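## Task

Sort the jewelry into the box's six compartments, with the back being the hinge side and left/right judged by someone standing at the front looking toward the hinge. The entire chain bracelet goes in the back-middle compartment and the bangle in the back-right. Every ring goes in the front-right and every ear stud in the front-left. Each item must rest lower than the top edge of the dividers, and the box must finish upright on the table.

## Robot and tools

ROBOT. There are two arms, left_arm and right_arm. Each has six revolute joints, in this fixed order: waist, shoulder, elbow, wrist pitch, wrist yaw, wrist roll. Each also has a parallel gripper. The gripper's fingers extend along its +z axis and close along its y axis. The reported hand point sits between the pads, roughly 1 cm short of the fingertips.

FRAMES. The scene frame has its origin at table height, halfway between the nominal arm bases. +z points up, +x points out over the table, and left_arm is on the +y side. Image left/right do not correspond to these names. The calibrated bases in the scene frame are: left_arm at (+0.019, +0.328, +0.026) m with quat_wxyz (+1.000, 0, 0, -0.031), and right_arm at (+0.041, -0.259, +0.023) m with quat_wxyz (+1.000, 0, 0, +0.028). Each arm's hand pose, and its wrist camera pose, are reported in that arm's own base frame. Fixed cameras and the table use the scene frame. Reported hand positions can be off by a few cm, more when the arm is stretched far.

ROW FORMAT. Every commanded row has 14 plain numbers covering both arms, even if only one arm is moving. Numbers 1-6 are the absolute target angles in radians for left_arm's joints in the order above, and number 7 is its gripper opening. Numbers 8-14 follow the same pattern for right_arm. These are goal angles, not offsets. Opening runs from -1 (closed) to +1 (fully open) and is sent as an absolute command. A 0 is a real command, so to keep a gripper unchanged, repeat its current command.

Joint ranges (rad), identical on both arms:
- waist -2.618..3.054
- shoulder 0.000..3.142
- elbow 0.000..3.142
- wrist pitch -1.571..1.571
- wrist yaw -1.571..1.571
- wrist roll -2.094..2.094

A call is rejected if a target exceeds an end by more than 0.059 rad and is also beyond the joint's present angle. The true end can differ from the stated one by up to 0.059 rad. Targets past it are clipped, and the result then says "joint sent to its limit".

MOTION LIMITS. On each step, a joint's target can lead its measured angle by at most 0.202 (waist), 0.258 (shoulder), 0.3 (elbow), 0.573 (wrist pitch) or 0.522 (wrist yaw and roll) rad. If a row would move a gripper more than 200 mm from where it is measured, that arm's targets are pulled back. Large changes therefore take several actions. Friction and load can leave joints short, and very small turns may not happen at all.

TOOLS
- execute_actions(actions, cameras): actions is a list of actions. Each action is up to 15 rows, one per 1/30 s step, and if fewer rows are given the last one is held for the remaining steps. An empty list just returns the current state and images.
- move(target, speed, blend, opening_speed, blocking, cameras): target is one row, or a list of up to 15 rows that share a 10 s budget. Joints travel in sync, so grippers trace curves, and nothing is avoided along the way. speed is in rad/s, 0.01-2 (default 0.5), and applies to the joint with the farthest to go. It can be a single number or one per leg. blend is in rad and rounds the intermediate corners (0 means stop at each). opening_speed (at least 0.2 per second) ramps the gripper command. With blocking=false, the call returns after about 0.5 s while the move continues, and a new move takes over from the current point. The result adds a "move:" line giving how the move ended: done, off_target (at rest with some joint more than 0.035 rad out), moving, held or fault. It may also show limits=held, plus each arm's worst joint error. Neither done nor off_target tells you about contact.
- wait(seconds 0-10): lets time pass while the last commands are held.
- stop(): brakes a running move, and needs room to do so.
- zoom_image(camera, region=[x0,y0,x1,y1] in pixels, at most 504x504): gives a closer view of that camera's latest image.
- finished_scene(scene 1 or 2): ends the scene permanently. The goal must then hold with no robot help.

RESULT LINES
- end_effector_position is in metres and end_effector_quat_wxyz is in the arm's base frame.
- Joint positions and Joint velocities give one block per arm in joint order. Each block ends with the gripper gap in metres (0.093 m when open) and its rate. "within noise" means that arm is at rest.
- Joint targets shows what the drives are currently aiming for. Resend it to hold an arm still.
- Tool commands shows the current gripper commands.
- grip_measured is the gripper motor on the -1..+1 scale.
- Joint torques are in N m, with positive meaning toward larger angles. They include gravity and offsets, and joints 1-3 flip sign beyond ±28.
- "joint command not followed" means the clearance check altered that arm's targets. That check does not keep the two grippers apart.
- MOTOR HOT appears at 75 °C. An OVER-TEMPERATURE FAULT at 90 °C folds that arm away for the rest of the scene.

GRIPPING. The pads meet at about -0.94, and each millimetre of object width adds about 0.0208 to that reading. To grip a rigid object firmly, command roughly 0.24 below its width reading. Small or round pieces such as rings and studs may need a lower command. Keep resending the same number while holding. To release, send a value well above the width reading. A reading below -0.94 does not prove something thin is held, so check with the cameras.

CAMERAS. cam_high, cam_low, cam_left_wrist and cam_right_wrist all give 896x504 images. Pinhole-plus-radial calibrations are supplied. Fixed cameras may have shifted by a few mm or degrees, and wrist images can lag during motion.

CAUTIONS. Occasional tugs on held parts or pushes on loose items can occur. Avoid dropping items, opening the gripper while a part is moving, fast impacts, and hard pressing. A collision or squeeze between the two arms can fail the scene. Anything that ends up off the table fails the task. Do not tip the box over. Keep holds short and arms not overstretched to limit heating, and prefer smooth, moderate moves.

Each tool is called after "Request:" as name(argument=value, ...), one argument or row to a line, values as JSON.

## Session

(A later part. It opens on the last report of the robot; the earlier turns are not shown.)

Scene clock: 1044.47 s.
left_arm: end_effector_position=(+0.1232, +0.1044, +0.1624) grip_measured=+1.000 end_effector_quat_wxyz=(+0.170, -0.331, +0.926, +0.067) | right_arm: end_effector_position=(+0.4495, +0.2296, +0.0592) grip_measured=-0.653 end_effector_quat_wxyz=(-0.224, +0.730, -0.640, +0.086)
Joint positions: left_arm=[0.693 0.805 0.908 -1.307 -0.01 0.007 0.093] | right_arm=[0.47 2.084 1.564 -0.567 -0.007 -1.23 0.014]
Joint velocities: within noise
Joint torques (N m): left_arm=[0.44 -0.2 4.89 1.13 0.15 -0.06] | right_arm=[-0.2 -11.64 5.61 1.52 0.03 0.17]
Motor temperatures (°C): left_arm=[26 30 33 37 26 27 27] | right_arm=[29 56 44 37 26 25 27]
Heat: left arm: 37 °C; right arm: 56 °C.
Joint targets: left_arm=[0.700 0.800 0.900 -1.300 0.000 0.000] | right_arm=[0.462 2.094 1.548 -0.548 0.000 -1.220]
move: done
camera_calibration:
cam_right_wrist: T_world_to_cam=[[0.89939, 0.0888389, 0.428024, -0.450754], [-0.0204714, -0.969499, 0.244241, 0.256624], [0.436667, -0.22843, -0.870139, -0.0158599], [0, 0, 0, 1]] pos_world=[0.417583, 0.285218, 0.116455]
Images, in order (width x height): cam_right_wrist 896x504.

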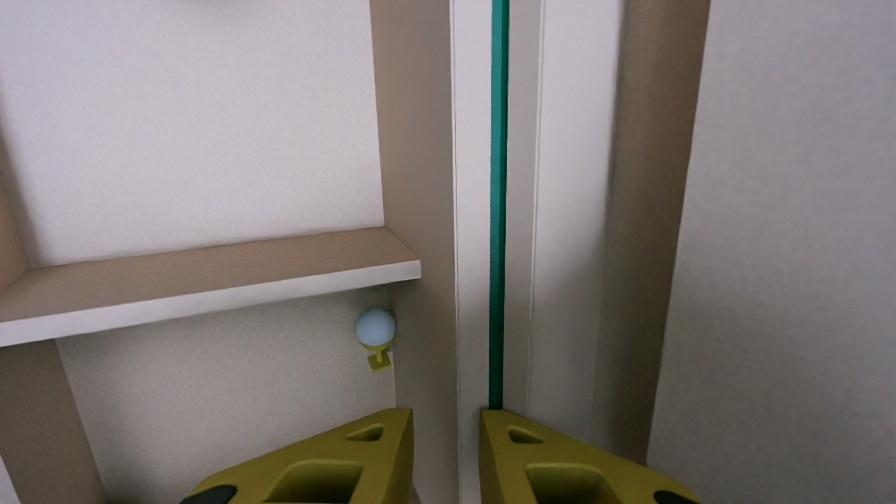

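Request:
move(
  target=[
    [0.7,0.8,0.9,-1.3,0,0,1,0.462,2.05,1.548,-0.57,0,-1.22,-0.65],
    [0.7,0.8,0.9,-1.3,0,0,1,0.462,2.086,1.515,-0.548,0,-1.22,-0.65],
  ],
  speed=0.2,
  cameras=["cam_right_wrist"],
)

Scene clock: 1053.67 s.
left_arm: end_effector_position=(+0.1232, +0.1044, +0.1624) grip_measured=+1.000 end_effector_quat_wxyz=(+0.170, -0.331, +0.926, +0.067) | right_arm: end_effector_position=(+0.4493, +0.2295, +0.0582) grip_measured=-0.652 end_effector_quat_wxyz=(-0.229, +0.729, -0.639, +0.088)
Joint positions: left_arm=[0.693 0.805 0.908 -1.307 -0.01 0.007 0.093] | right_arm=[0.47 2.076 1.543 -0.542 -0.007 -1.23 0.014]
Joint velocities: within noise
Joint torques (N m): left_arm=[0.42 -0.2 4.9 1.13 0.15 -0.05] | right_arm=[-0.18 -11.6 4.4 1.29 0.03 0.18]
Motor temperatures (°C): left_arm=[26 30 33 37 26 27 27] | right_arm=[29 57 43 36 26 25 27]
Heat: left arm: 37 °C; right arm: 57 °C.
Joint targets: left_arm=[0.700 0.800 0.900 -1.300 0.000 0.000] | right_arm=[0.462 2.086 1.515 -0.548 0.000 -1.220]
move: done
camera_calibration:
cam_right_wrist: T_world_to_cam=[[0.894825, 0.0865201, 0.437953, -0.448149], [-0.023018, -0.970792, 0.238816, 0.258529], [0.445824, -0.223779, -0.866697, -0.0220465], [0, 0, 0, 1]] pos_world=[0.416794, 0.284818, 0.11542]
Images, in order (width x height): cam_right_wrist 896x504.

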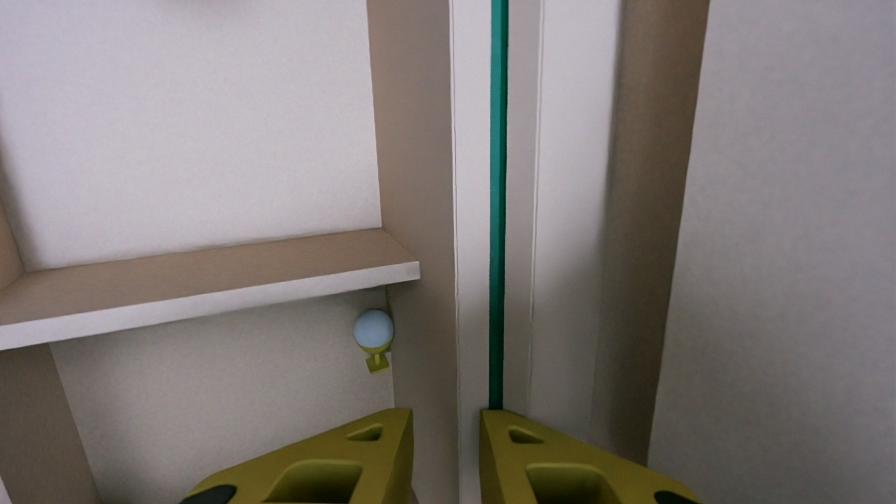

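Request:
move(
  target=[
    [0.7,0.8,0.9,-1.3,0,0,1,0.462,2.02,1.58,-0.62,0,-1.22,-0.65],
    [0.7,0.8,0.9,-1.3,0,0,1,0.454,2.03,1.51,-0.60,0,-1.22,-0.65],
  ],
  speed=0.25,
  cameras=["cam_right_wrist"],
)

Scene clock: 1071.03 s.
left_arm: end_effector_position=(+0.1232, +0.1044, +0.1624) grip_measured=+1.000 end_effector_quat_wxyz=(+0.170, -0.331, +0.926, +0.067) | right_arm: end_effector_position=(+0.4377, +0.2177, +0.0552) grip_measured=-0.652 end_effector_quat_wxyz=(-0.207, +0.730, -0.647, +0.080)
Joint positions: left_arm=[0.693 0.805 0.908 -1.307 -0.01 0.007 0.093] | right_arm=[0.459 2.054 1.518 -0.588 -0.007 -1.23 0.014]
Joint velocities: within noise
Joint torques (N m): left_arm=[0.44 -0.2 4.89 1.13 0.15 -0.05] | right_arm=[0.03 -14.5 6.23 1.12 0.03 0.17]
Motor temperatures (°C): left_arm=[26 30 33 37 26 27 27] | right_arm=[29 62 42 35 26 25 27]
Heat: left arm: 37 °C; right arm: 62 °C.
Joint targets: left_arm=[0.700 0.800 0.900 -1.300 0.000 0.000] | right_arm=[0.454 2.030 1.510 -0.600 0.000 -1.220]
move: done
camera_calibration:
cam_right_wrist: T_world_to_cam=[[0.913693, 0.085857, 0.397232, -0.441241], [-0.0226241, -0.965169, 0.260649, 0.244969], [0.405774, -0.24714, -0.879926, 0.00119382], [0, 0, 0, 1]] pos_world=[0.408217, 0.274615, 0.112474]
Images, in order (width x height): cam_right_wrist 896x504.

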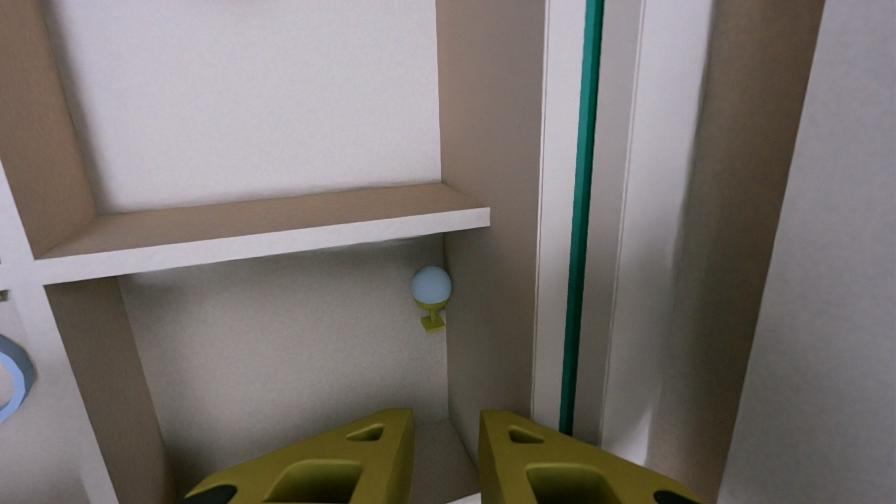

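Request:
move(
  target=[0.7,0.8,0.9,-1.3,0,0,1,0.464,2.086,1.463,-0.488,0,-1.22,-0.65],
  speed=0.15,
  cameras=["cam_right_wrist"],
)

Scene clock: 1082.23 s.
left_arm: end_effector_position=(+0.1232, +0.1044, +0.1624) grip_measured=+1.000 end_effector_quat_wxyz=(+0.170, -0.331, +0.926, +0.067) | right_arm: end_effector_position=(+0.4392, +0.2187, +0.0449) grip_measured=-0.652 end_effector_quat_wxyz=(-0.216, +0.728, -0.645, +0.084)
Joint positions: left_arm=[0.693 0.805 0.908 -1.307 -0.01 0.007 0.093] | right_arm=[0.46 2.06 1.475 -0.519 -0.007 -1.23 0.014]
Joint velocities: within noise
Joint torques (N m): left_arm=[0.44 -0.2 4.89 1.13 0.15 -0.05] | right_arm=[0.87 -9.73 5.85 1.61 0.03 0.17]
Motor temperatures (°C): left_arm=[26 30 33 37 26 27 27] | right_arm=[29 66 42 34 26 25 27]
Heat: left arm: 37 °C; right arm: 66 °C.
Joint targets: left_arm=[0.700 0.800 0.900 -1.300 0.000 0.000] | right_arm=[0.464 2.086 1.463 -0.488 0.000 -1.220]
move: done
camera_calibration:
cam_right_wrist: T_world_to_cam=[[0.906448, 0.0826352, 0.414154, -0.435492], [-0.0268103, -0.967432, 0.251709, 0.251337], [0.421465, -0.239264, -0.874711, -0.0170698], [0, 0, 0, 1]] pos_world=[0.408684, 0.275054, 0.102166]
Images, in order (width x height): cam_right_wrist 896x504.

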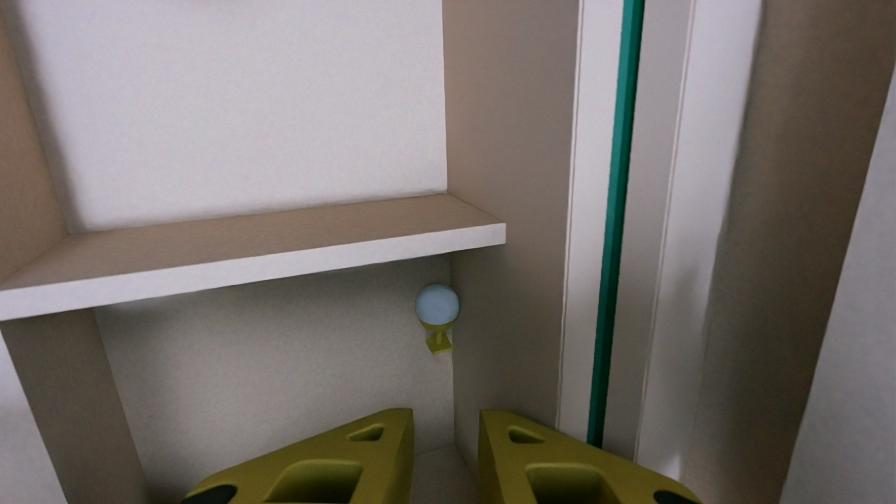

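Request:
move(
  target=[0.7,0.8,0.9,-1.3,0,0,1,0.466,2.10,1.44,-0.465,0,-1.22,-0.65],
  speed=0.15,
  cameras=["cam_right_wrist"],
)

Scene clock: 1091.13 s.
left_arm: end_effector_position=(+0.1232, +0.1044, +0.1624) grip_measured=+1.000 end_effector_quat_wxyz=(+0.170, -0.331, +0.926, +0.067) | right_arm: end_effector_position=(+0.4360, +0.2190, +0.0373) grip_measured=-0.652 end_effector_quat_wxyz=(-0.213, +0.730, -0.645, +0.082)
Joint positions: left_arm=[0.693 0.805 0.908 -1.307 -0.01 0.007 0.093] | right_arm=[0.463 2.065 1.454 -0.5 -0.006 -1.229 0.014]
Joint velocities: within noise
Joint torques (N m): left_arm=[0.44 -0.21 4.9 1.13 0.16 -0.05] | right_arm=[0.69 -8.85 5.59 1.63 0.02 0.17]
Motor temperatures (°C): left_arm=[26 30 33 37 26 27 27] | right_arm=[29 65 42 35 26 25 27]
Heat: left arm: 37 °C; right arm: 65 °C.
Joint targets: left_arm=[0.700 0.800 0.900 -1.300 0.000 0.000] | right_arm=[0.466 2.100 1.440 -0.465 0.000 -1.220]
move: done
camera_calibration:
cam_right_wrist: T_world_to_cam=[[0.908758, 0.0869943, 0.408156, -0.43117], [-0.0221929, -0.966573, 0.255428, 0.251152], [0.416733, -0.24118, -0.87645, -0.0197484], [0, 0, 0, 1]] pos_world=[0.405633, 0.275503, 0.0945251]
Images, in order (width x height): cam_right_wrist 896x504.

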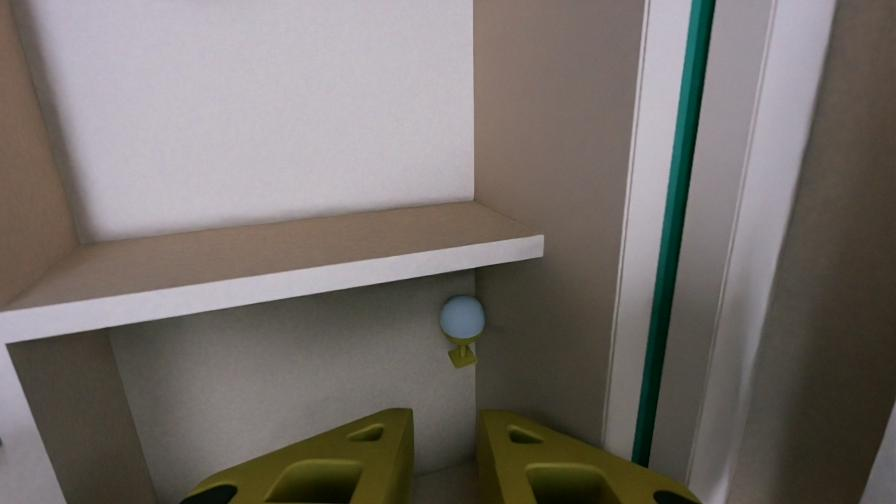

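Request:
move(
  target=[
    [0.7,0.8,0.9,-1.3,0,0,1,0.472,2.055,1.46,-0.52,0,-1.22,-0.65],
    [0.7,0.8,0.9,-1.3,0,0,1,0.480,2.078,1.425,-0.47,0,-1.22,-0.65],
  ],
  speed=0.15,
  cameras=["cam_right_wrist"],
)

Scene clock: 1105.27 s.
left_arm: end_effector_position=(+0.1232, +0.1044, +0.1624) grip_measured=+1.000 end_effector_quat_wxyz=(+0.170, -0.331, +0.926, +0.067) | right_arm: end_effector_position=(+0.4310, +0.2223, +0.0322) grip_measured=-0.652 end_effector_quat_wxyz=(-0.210, +0.734, -0.641, +0.081)
Joint positions: left_arm=[0.693 0.805 0.908 -1.307 -0.01 0.007 0.093] | right_arm=[0.474 2.065 1.435 -0.486 -0.006 -1.229 0.014]
Joint velocities: within noise
Joint torques (N m): left_arm=[0.44 -0.2 4.89 1.13 0.15 -0.05] | right_arm=[0.99 -10.91 5.94 1.42 0.01 0.17]
Motor temperatures (°C): left_arm=[26 30 33 37 26 27 27] | right_arm=[29 63 42 35 26 25 27]
Heat: left arm: 37 °C; right arm: 63 °C.
Joint targets: left_arm=[0.700 0.800 0.900 -1.300 0.000 0.000] | right_arm=[0.480 2.078 1.425 -0.470 0.000 -1.220]
move: done
camera_calibration:
cam_right_wrist: T_world_to_cam=[[0.909658, 0.0976563, 0.403714, -0.427505], [-0.0108504, -0.966049, 0.258131, 0.250369], [0.415215, -0.239191, -0.877715, -0.0210641], [0, 0, 0, 1]] pos_world=[0.400346, 0.278579, 0.0894735]
Images, in order (width x height): cam_right_wrist 896x504.

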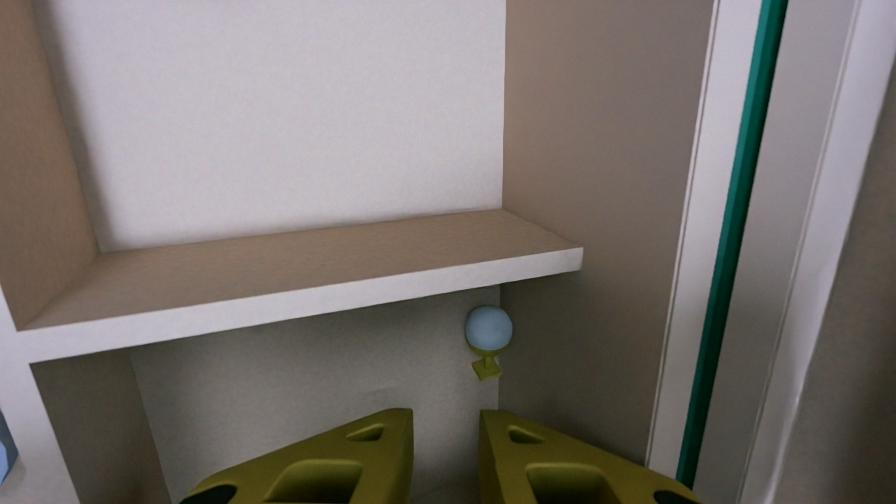

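Request:
move(
  target=[
    [0.7,0.8,0.9,-1.3,0,0,1,0.482,2.045,1.47,-0.55,0,-1.22,-0.65],
    [0.7,0.8,0.9,-1.3,0,0,1,0.494,2.097,1.492,-0.519,0,-1.22,-0.65],
  ],
  speed=0.15,
  cameras=["cam_right_wrist"],
)

Scene clock: 1121.47 s.
left_arm: end_effector_position=(+0.1232, +0.1044, +0.1624) grip_measured=+1.000 end_effector_quat_wxyz=(+0.170, -0.331, +0.926, +0.067) | right_arm: end_effector_position=(+0.4307, +0.2301, +0.0359) grip_measured=-0.652 end_effector_quat_wxyz=(-0.207, +0.739, -0.636, +0.078)
Joint positions: left_arm=[0.693 0.805 0.908 -1.307 -0.01 0.007 0.093] | right_arm=[0.489 2.077 1.472 -0.52 -0.006 -1.229 0.014]
Joint velocities: within noise
Joint torques (N m): left_arm=[0.44 -0.21 4.9 1.13 0.15 -0.05] | right_arm=[0.95 -10.39 8.77 1.25 0.02 0.17]
Motor temperatures (°C): left_arm=[26 30 33 37 26 27 27] | right_arm=[29 64 42 35 26 25 27]
Heat: left arm: 37 °C; right arm: 64 °C.
Joint targets: left_arm=[0.700 0.800 0.900 -1.300 0.000 0.000] | right_arm=[0.494 2.097 1.492 -0.519 0.000 -1.220]
move: done
camera_calibration:
cam_right_wrist: T_world_to_cam=[[0.910979, 0.112337, 0.39686, -0.433173], [0.00499282, -0.965127, 0.261733, 0.249798], [0.412423, -0.236452, -0.879771, -0.015224], [0, 0, 0, 1]] pos_world=[0.399643, 0.286148, 0.0931353]
Images, in order (width x height): cam_right_wrist 896x504.

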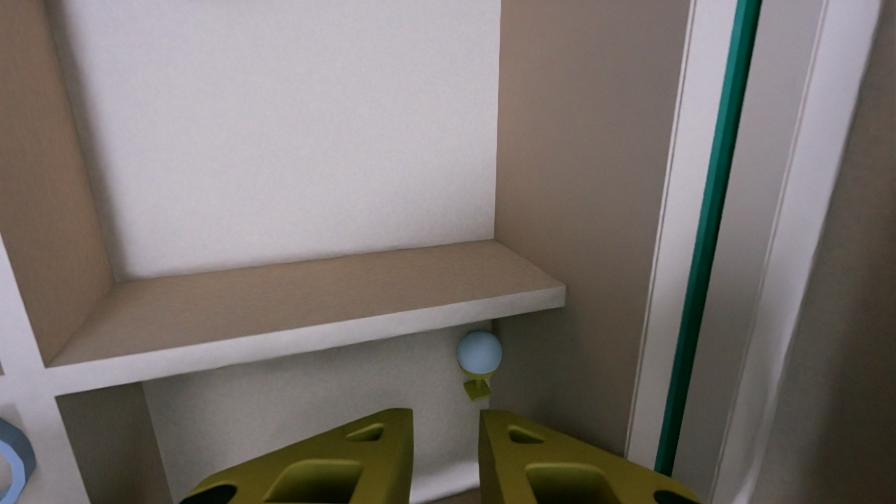

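Request:
move(
  target=[0.7,0.8,0.9,-1.3,0,0,1,0.494,2.115,1.522,-0.52,0,-1.22,-0.65],
  speed=0.15,
  cameras=["cam_right_wrist"],
)

Scene clock: 1132.73 s.
left_arm: end_effector_position=(+0.1232, +0.1044, +0.1624) grip_measured=+1.000 end_effector_quat_wxyz=(+0.170, -0.331, +0.926, +0.067) | right_arm: end_effector_position=(+0.4321, +0.2308, +0.0361) grip_measured=-0.652 end_effector_quat_wxyz=(-0.203, +0.739, -0.638, +0.076)
Joint positions: left_arm=[0.693 0.805 0.908 -1.307 -0.01 0.007 0.093] | right_arm=[0.489 2.088 1.495 -0.541 -0.006 -1.228 0.014]
Joint velocities: within noise
Joint torques (N m): left_arm=[0.43 -0.2 4.9 1.13 0.15 -0.05] | right_arm=[0.95 -9.88 9.52 1.45 0.01 0.15]
Motor temperatures (°C): left_arm=[26 30 33 37 26 27 27] | right_arm=[29 63 43 35 26 25 27]
Heat: left arm: 37 °C; right arm: 63 °C.
Joint targets: left_arm=[0.700 0.800 0.900 -1.300 0.000 0.000] | right_arm=[0.494 2.115 1.522 -0.520 0.000 -1.220]
move: done
camera_calibration:
cam_right_wrist: T_world_to_cam=[[0.914494, 0.112983, 0.388503, -0.435968], [0.00627721, -0.964066, 0.265589, 0.249496], [0.40455, -0.240441, -0.882342, -0.0109958], [0, 0, 0, 1]] pos_world=[0.401572, 0.287143, 0.0934095]
Images, in order (width x height): cam_right_wrist 896x504.

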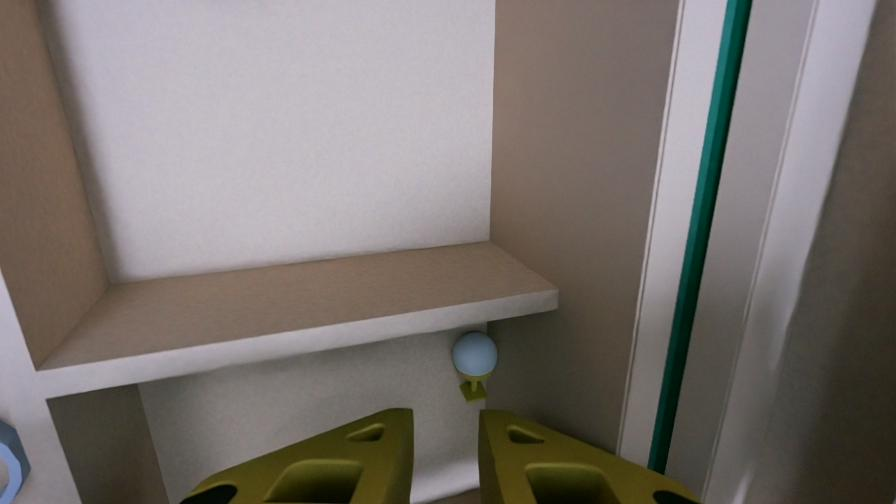

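Request:
move(
  target=[0.7,0.8,0.9,-1.3,0,0,1,0.494,2.130,1.535,-0.51,0,-1.22,-0.65],
  speed=0.15,
  cameras=["cam_right_wrist"],
)

Scene clock: 1139.20 s.
left_arm: end_effector_position=(+0.1232, +0.1044, +0.1624) grip_measured=+1.000 end_effector_quat_wxyz=(+0.170, -0.331, +0.926, +0.067) | right_arm: end_effector_position=(+0.4336, +0.2315, +0.0360) grip_measured=-0.652 end_effector_quat_wxyz=(-0.201, +0.739, -0.639, +0.075)
Joint positions: left_arm=[0.693 0.805 0.908 -1.307 -0.01 0.007 0.093] | right_arm=[0.489 2.097 1.51 -0.551 -0.005 -1.227 0.014]
Joint velocities: within noise
Joint torques (N m): left_arm=[0.43 -0.2 4.89 1.13 0.15 -0.05] | right_arm=[0.92 -9.33 9.28 1.64 0.01 0.14]
Motor temperatures (°C): left_arm=[26 30 33 37 26 27 27] | right_arm=[29 62 43 35 26 25 27]
Heat: left arm: 37 °C; right arm: 62 °C.
Joint targets: left_arm=[0.700 0.800 0.900 -1.300 0.000 0.000] | right_arm=[0.494 2.130 1.535 -0.510 0.000 -1.220]
move: off_target (right_arm); right_arm: the wrist pitch is farthest, 0.041 rad from its target
camera_calibration:
cam_right_wrist: T_world_to_cam=[[0.916113, 0.112202, 0.384899, -0.437737], [0.00561701, -0.963538, 0.267511, 0.250239], [0.400881, -0.242908, -0.88334, -0.00936525], [0, 0, 0, 1]] pos_world=[0.403365, 0.287955, 0.0932702]
Images, in order (width x height): cam_right_wrist 896x504.

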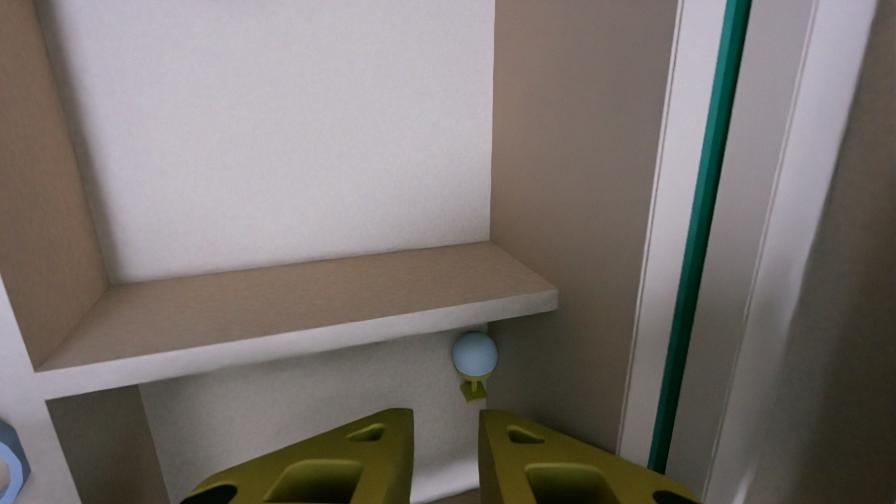

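Request:
move(
  target=[
    [0.7,0.8,0.9,-1.3,0,0,1,0.500,2.108,1.475,-0.478,0,-1.22,-0.65],
    [0.7,0.8,0.9,-1.3,0,0,1,0.515,2.01,1.34,-0.43,0,-1.22,-0.65],
  ],
  speed=[0.12,0.15],
  cameras=["cam_right_wrist"],
)

Scene clock: 1165.03 s.
left_arm: end_effector_position=(+0.1232, +0.1044, +0.1624) grip_measured=+1.000 end_effector_quat_wxyz=(+0.170, -0.331, +0.926, +0.067) | right_arm: end_effector_position=(+0.4187, +0.2300, +0.0255) grip_measured=-0.652 end_effector_quat_wxyz=(-0.218, +0.740, -0.631, +0.086)
Joint positions: left_arm=[0.693 0.805 0.908 -1.307 -0.01 0.007 0.093] | right_arm=[0.505 2.039 1.357 -0.415 0.007 -1.226 0.014]
Joint velocities: within noise
Joint torques (N m): left_arm=[0.44 -0.18 4.89 1.13 0.16 -0.05] | right_arm=[1.39 -14.54 5.14 1.15 -0.1 0.14]
Motor temperatures (°C): left_arm=[26 30 33 37 26 27 27] | right_arm=[29 60 46 36 26 25 27]
Heat: left arm: 37 °C; right arm: 60 °C.
Joint targets: left_arm=[0.700 0.800 0.900 -1.300 0.000 0.000] | right_arm=[0.515 2.010 1.340 -0.430 0.000 -1.220]
move: done
camera_calibration:
cam_right_wrist: T_world_to_cam=[[0.89839, 0.117587, 0.423165, -0.414731], [0.00500997, -0.966175, 0.257839, 0.252807], [0.43917, -0.22952, -0.868591, -0.0325171], [0, 0, 0, 1]] pos_world=[0.385604, 0.285559, 0.0820722]
Images, in order (width x height): cam_right_wrist 896x504.

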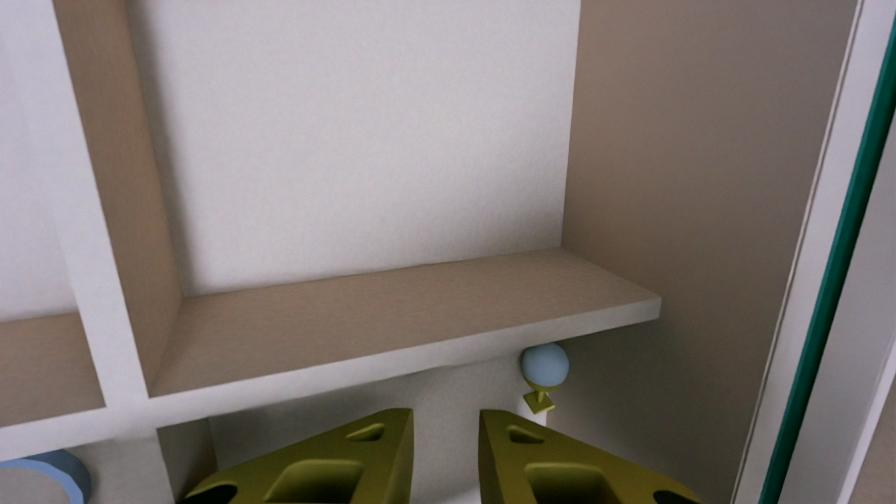

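Request:
move(
  target=[
    [0.7,0.8,0.9,-1.3,0,0,1,0.50,1.95,1.45,-0.55,0,-1.22,-0.65],
    [0.7,0.8,0.9,-1.3,0,0,1,0.50,1.45,1.50,-1.0,0,-0.6,-0.5],
    [0.7,0.8,0.9,-1.3,0,0,1,0.50,1.50,1.50,-1.3,0,0,-0.5],
  ],
  speed=[0.3,0.8,0.6],
  blend=[0.05,0.1,0],
  cameras=["cam_right_wrist","cam_high"],
)

Scene clock: 1208.23 s.
left_arm: end_effector_position=(+0.1232, +0.1044, +0.1624) grip_measured=+1.000 end_effector_quat_wxyz=(+0.170, -0.331, +0.926, +0.067) | right_arm: end_effector_position=(+0.2741, +0.1501, +0.2043) grip_measured=-0.502 end_effector_quat_wxyz=(+0.142, -0.253, +0.957, +0.032)
Joint positions: left_arm=[0.693 0.805 0.908 -1.307 -0.01 0.007 0.093] | right_arm=[0.505 1.487 1.486 -1.279 0.007 -0.013 0.021]
Joint velocities: within noise
Joint torques (N m): left_arm=[0.43 -0.2 4.9 1.13 0.15 -0.05] | right_arm=[0.08 -5.2 8.23 0.78 -0.04 0.18]
Motor temperatures (°C): left_arm=[26 30 33 37 26 27 27] | right_arm=[29 64 43 35 26 25 27]
Heat: left arm: 37 °C; right arm: 64 °C.
Joint targets: left_arm=[0.700 0.800 0.900 -1.300 0.000 0.000] | right_arm=[0.500 1.500 1.500 -1.300 0.000 0.000]
move: done; blend cut to 0 rad at target 2
camera_calibration:
cam_right_wrist: T_world_to_cam=[[0.500643, -0.865651, 0.00234894, -0.0084977], [-0.854975, -0.49404, 0.157932, 0.31547], [-0.135554, -0.081076, -0.987447, 0.327494], [0, 0, 0, 1]] pos_world=[0.318367, 0.175051, 0.27358]
Images, in order (width x height): cam_high 896x504, cam_right_wrist 896x504.

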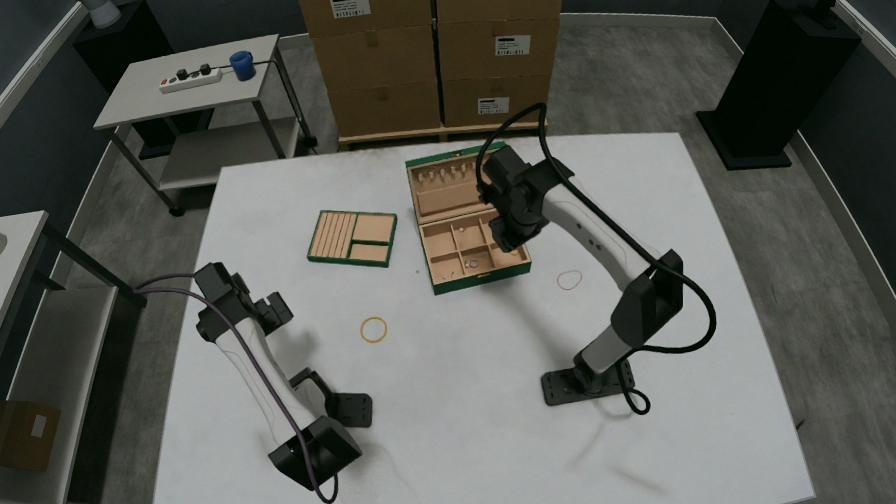

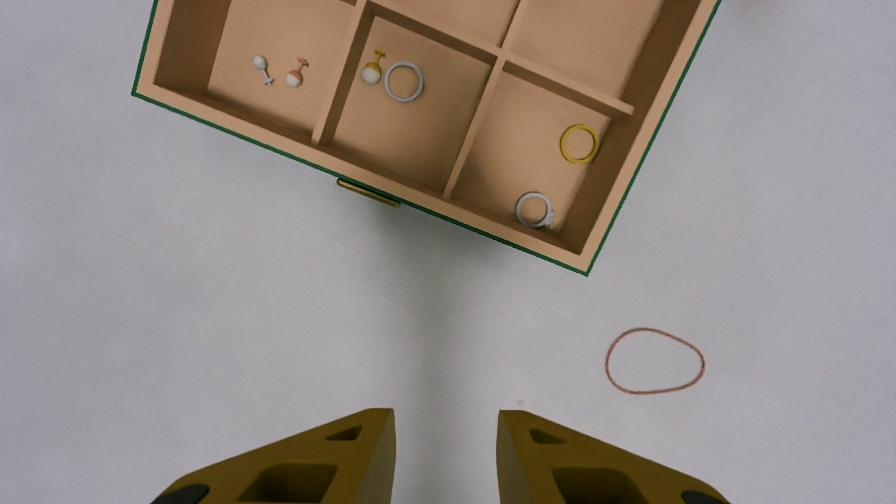

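Request:
execute_actions(
  actions=[],
  cameras=["cam_right_wrist","cam_high"],
)

Scene clock: 1251.20 s.
left_arm: end_effector_position=(+0.1232, +0.1044, +0.1624) grip_measured=+1.000 end_effector_quat_wxyz=(+0.170, -0.331, +0.926, +0.067) | right_arm: end_effector_position=(+0.2737, +0.1498, +0.2042) grip_measured=-0.502 end_effector_quat_wxyz=(+0.141, -0.252, +0.957, +0.032)
Joint positions: left_arm=[0.693 0.805 0.908 -1.307 -0.01 0.007 0.093] | right_arm=[0.505 1.487 1.486 -1.281 0.007 -0.012 0.021]
Joint velocities: within noise
Joint torques (N m): left_arm=[0.43 -0.21 4.9 1.13 0.15 -0.06] | right_arm=[0.1 -5.22 8.21 0.78 -0.04 0.17]
Motor temperatures (°C): left_arm=[26 30 33 37 26 27 27] | right_arm=[29 56 44 33 26 25 27]
Heat: left arm: 37 °C; right arm: 56 °C.
Joint targets: left_arm=[0.700 0.800 0.900 -1.300 0.000 0.000] | right_arm=[0.500 1.500 1.500 -1.300 0.000 0.000]
Tool commands: left_gripper/opening=+1.0 right_gripper/opening=-0.5
camera_calibration:
cam_right_wrist: T_world_to_cam=[[0.499697, -0.866198, 0.00198507, -0.00807364], [-0.855227, -0.493002, 0.159801, 0.314586], [-0.137441, -0.08155, -0.987147, 0.327819], [0, 0, 0, 1]] pos_world=[0.318132, 0.174832, 0.273351]
Images, in order (width x height): cam_high 896x504, cam_right_wrist 896x504.

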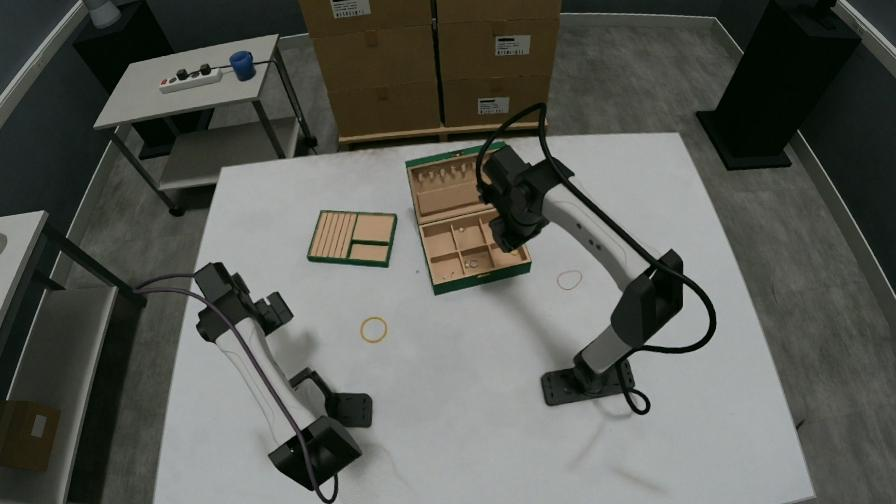

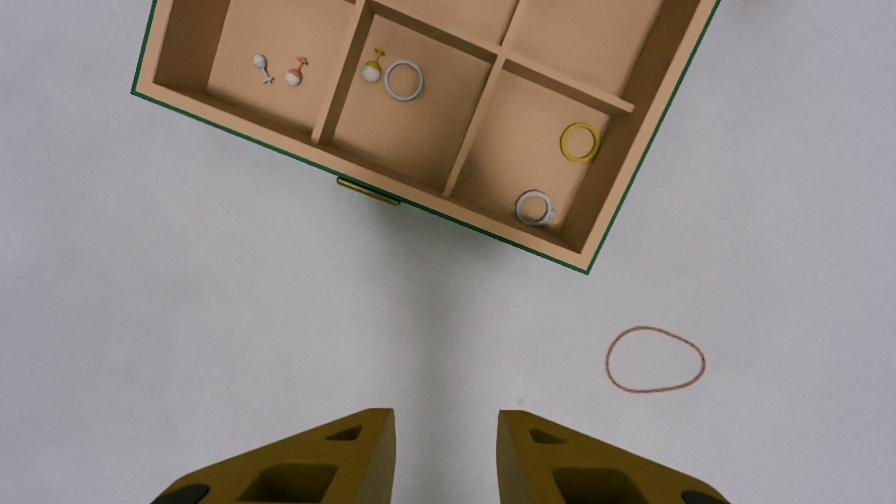

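Request:
move(
  target=[0.7,0.8,0.9,-1.3,0,0,1,0.556,2.16,1.888,-1.293,0,-1.16,-0.8],
  cameras=["cam_right_wrist","cam_low"],
  speed=0.9,
)

Scene clock: 1292.13 s.
left_arm: end_effector_position=(+0.1232, +0.1044, +0.1624) grip_measured=+1.000 end_effector_quat_wxyz=(+0.170, -0.331, +0.926, +0.067) | right_arm: end_effector_position=(+0.3556, +0.2171, +0.0830) grip_measured=-0.798 end_effector_quat_wxyz=(-0.001, +0.751, -0.661, +0.004)
Joint positions: left_arm=[0.693 0.805 0.908 -1.307 -0.01 0.007 0.093] | right_arm=[0.551 2.146 1.868 -1.289 0.007 -1.147 0.007]
Joint velocities: within noise
Joint torques (N m): left_arm=[0.44 -0.18 4.9 1.13 0.15 -0.05] | right_arm=[0.94 -11.12 8.36 0.28 -0.11 -0.09]
Motor temperatures (°C): left_arm=[26 30 33 37 26 27 27] | right_arm=[29 53 45 32 26 25 27]
Heat: left arm: 37 °C; right arm: 53 °C.
Joint targets: left_arm=[0.700 0.800 0.900 -1.300 0.000 0.000] | right_arm=[0.556 2.160 1.888 -1.293 0.000 -1.160]
move: done
camera_calibration:
cam_right_wrist: T_world_to_cam=[[0.991025, 0.13361, -0.0041915, -0.381771], [0.121869, -0.890164, 0.43904, 0.152714], [0.0549291, -0.43561, -0.898458, 0.226068], [0, 0, 0, 1]] pos_world=[0.347316, 0.285426, 0.134465]
Images, in order (width x height): cam_low 896x504, cam_right_wrist 896x504.

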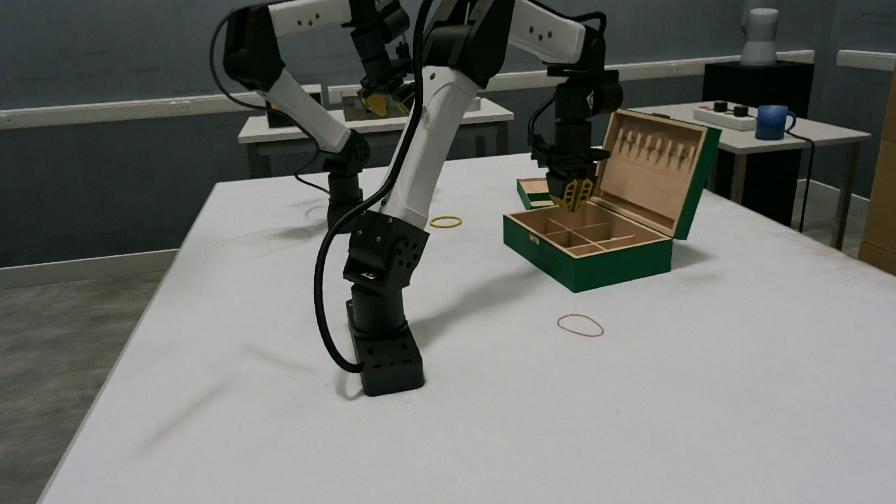

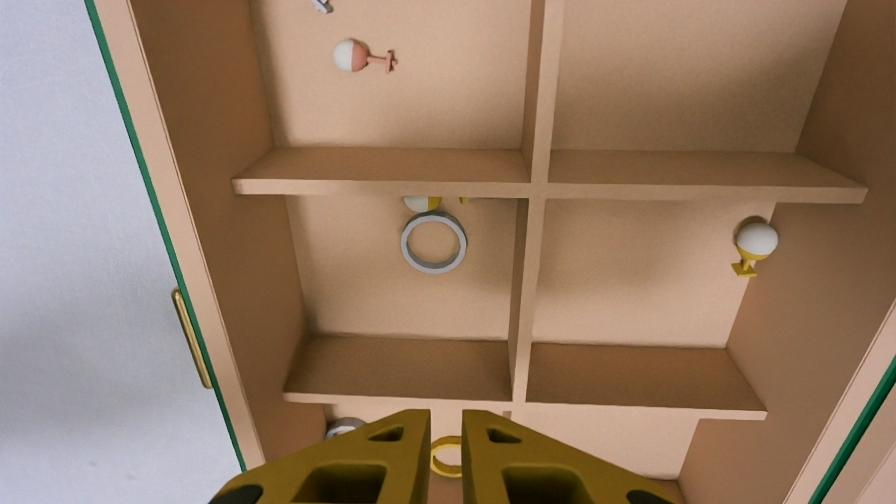

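Request:
move(
  target=[
    [0.7,0.8,0.9,-1.3,0,0,1,0.58,2.16,1.888,-1.293,0,-1.137,-1],
    [0.7,0.8,0.9,-1.3,0,0,1,0.58,2.189,1.7135,-1.089,0,-1.137,-1],
  ],
  cameras=["cam_right_wrist"],
  speed=0.5,
)

Request:
zoom_image(
  camera="cam_right_wrist",
  region=[250, 100, 650, 500],
)

Scene clock: 1310.40 s.
left_arm: end_effector_position=(+0.1232, +0.1044, +0.1624) grip_measured=+1.000 end_effector_quat_wxyz=(+0.170, -0.331, +0.926, +0.067) | right_arm: end_effector_position=(+0.3516, +0.2270, +0.0344) grip_measured=-0.973 end_effector_quat_wxyz=(-0.003, +0.759, -0.651, +0.004)
Joint positions: left_arm=[0.693 0.805 0.908 -1.307 -0.01 0.007 0.093] | right_arm=[0.576 2.176 1.72 -1.107 0.007 -1.148 0]
Joint velocities: within noise
Joint torques (N m): left_arm=[0.43 -0.18 4.9 1.13 0.16 -0.05] | right_arm=[0.8 -11.26 5.72 0.52 -0.1 0.16]
Motor temperatures (°C): left_arm=[26 30 33 37 26 27 27] | right_arm=[29 55 45 32 26 25 27]
Heat: left arm: 37 °C; right arm: 55 °C.
Joint targets: left_arm=[0.700 0.800 0.900 -1.300 0.000 0.000] | right_arm=[0.580 2.189 1.714 -1.089 0.000 -1.137]
move: done
camera_calibration:
cam_right_wrist: T_world_to_cam=[[0.987234, 0.159278, -0.000162193, -0.38397], [0.143329, -0.887933, 0.437071, 0.175455], [0.0694719, -0.431514, -0.899427, 0.180927], [0, 0, 0, 1]] pos_world=[0.341351, 0.295023, 0.0859823]
Images, in order (width x height): cam_right_wrist 896x504.

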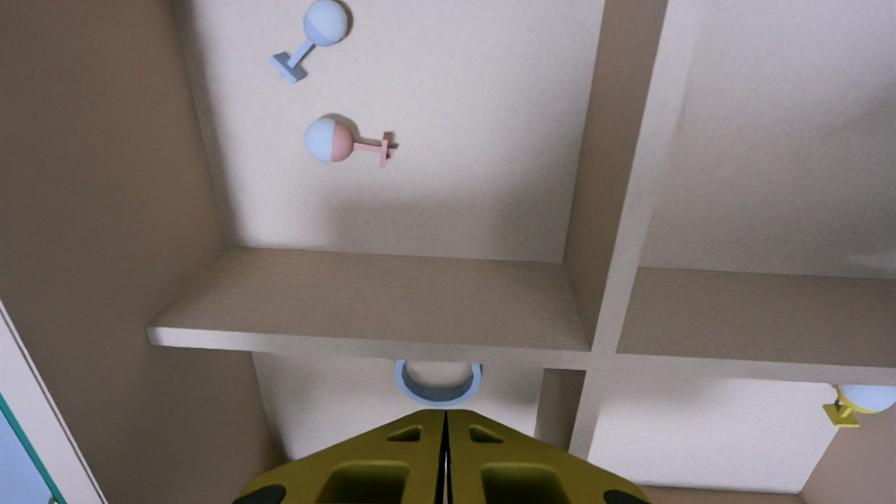

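Scaled by 1.260 from the camera's 896x504 image, which has a finer 1280x720 frame.

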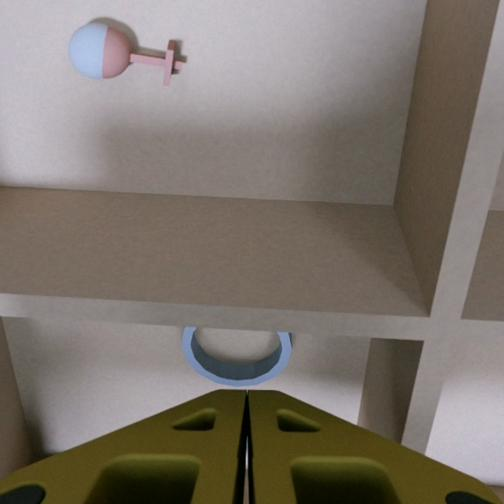

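Request:
move(
  target=[0.7,0.8,0.9,-1.3,0,0,1,0.58,2.2,1.685,-1.05,0,-1.137,-1],
  cameras=["cam_right_wrist"],
  speed=0.1,
)

Scene clock: 1323.13 s.
left_arm: end_effector_position=(+0.1232, +0.1044, +0.1624) grip_measured=+1.000 end_effector_quat_wxyz=(+0.170, -0.331, +0.926, +0.067) | right_arm: end_effector_position=(+0.3529, +0.2279, +0.0269) grip_measured=-0.973 end_effector_quat_wxyz=(-0.008, +0.759, -0.651, +0.006)
Joint positions: left_arm=[0.693 0.805 0.908 -1.307 -0.01 0.007 0.093] | right_arm=[0.576 2.179 1.695 -1.068 0.007 -1.148 0]
Joint velocities: within noise
Joint torques (N m): left_arm=[0.43 -0.2 4.9 1.13 0.16 -0.05] | right_arm=[0.8 -10.55 5.38 0.54 -0.1 0.17]
Motor temperatures (°C): left_arm=[26 30 33 37 26 27 27] | right_arm=[29 58 44 32 26 25 27]
Heat: left arm: 37 °C; right arm: 58 °C.
Joint targets: left_arm=[0.700 0.800 0.900 -1.300 0.000 0.000] | right_arm=[0.580 2.200 1.685 -1.050 0.000 -1.137]
move: done
camera_calibration:
cam_right_wrist: T_world_to_cam=[[0.987194, 0.159253, 0.00925886, -0.385667], [0.13957, -0.890375, 0.433304, 0.181303], [0.0772488, -0.426463, -0.9012, 0.170607], [0, 0, 0, 1]] pos_world=[0.342245, 0.295604, 0.0787619]
Images, in order (width x height): cam_right_wrist 896x504.

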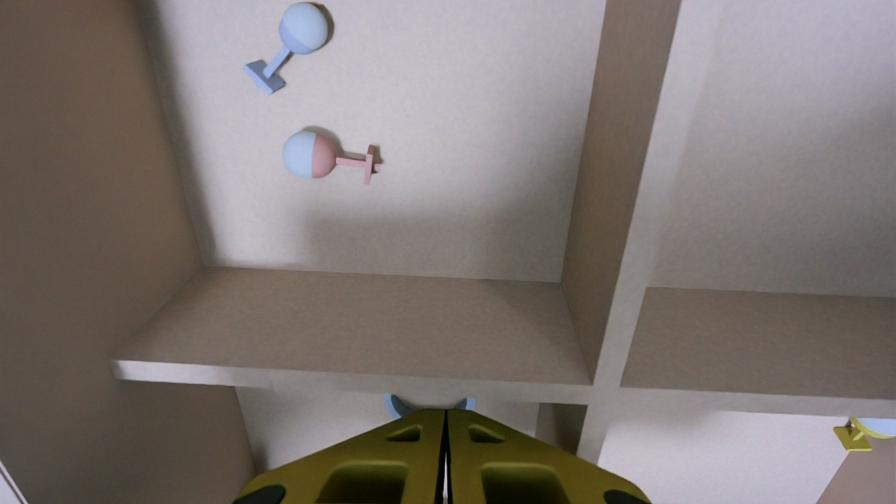

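Request:
move(
  target=[
    [0.7,0.8,0.9,-1.3,0,0,1,0.58,2.135,1.569,-1.0,0,-1.137,-1],
    [0.7,0.8,0.9,-1.3,0,0,1,0.58,2.075,1.8,-1.285,0,-1.137,-0.4],
  ],
  cameras=["cam_right_wrist"],
  speed=0.2,
)

Scene clock: 1344.00 s.
left_arm: end_effector_position=(+0.1232, +0.1044, +0.1624) grip_measured=+1.000 end_effector_quat_wxyz=(+0.170, -0.331, +0.926, +0.067) | right_arm: end_effector_position=(+0.3367, +0.2181, +0.0769) grip_measured=-0.402 end_effector_quat_wxyz=(+0.010, +0.759, -0.651, -0.001)
Joint positions: left_arm=[0.693 0.805 0.908 -1.307 -0.01 0.007 0.093] | right_arm=[0.576 2.106 1.782 -1.266 0.004 -1.148 0.026]
Joint velocities: within noise
Joint torques (N m): left_arm=[0.44 -0.2 4.89 1.13 0.16 -0.05] | right_arm=[0.79 -14.98 8.17 0.07 -0.08 0.16]
Motor temperatures (°C): left_arm=[26 30 33 37 26 27 27] | right_arm=[29 60 44 31 26 25 27]
Heat: left arm: 37 °C; right arm: 60 °C.
Joint targets: left_arm=[0.700 0.800 0.900 -1.300 0.000 0.000] | right_arm=[0.580 2.075 1.800 -1.285 0.000 -1.137]
move: done
camera_calibration:
cam_right_wrist: T_world_to_cam=[[0.986833, 0.15946, -0.0270587, -0.365687], [0.154735, -0.882083, 0.444957, 0.14533], [0.0470849, -0.443285, -0.895143, 0.226139], [0, 0, 0, 1]] pos_world=[0.327737, 0.28675, 0.127866]
Images, in order (width x height): cam_right_wrist 896x504.

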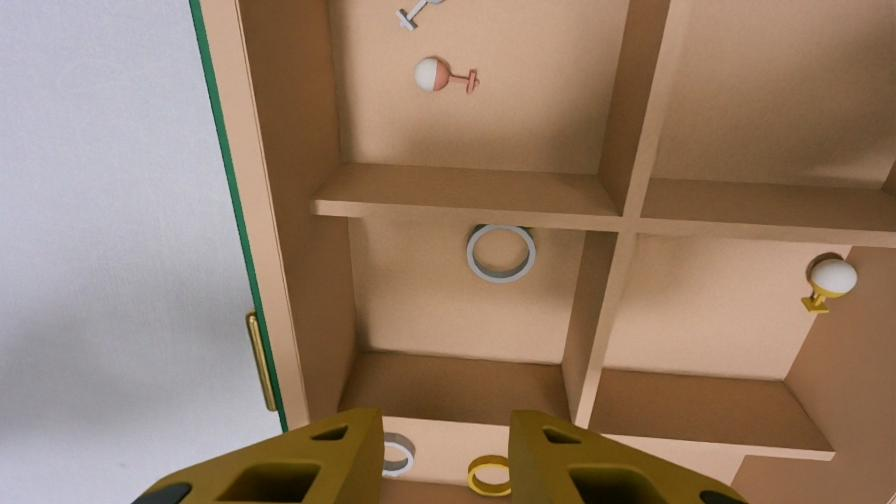

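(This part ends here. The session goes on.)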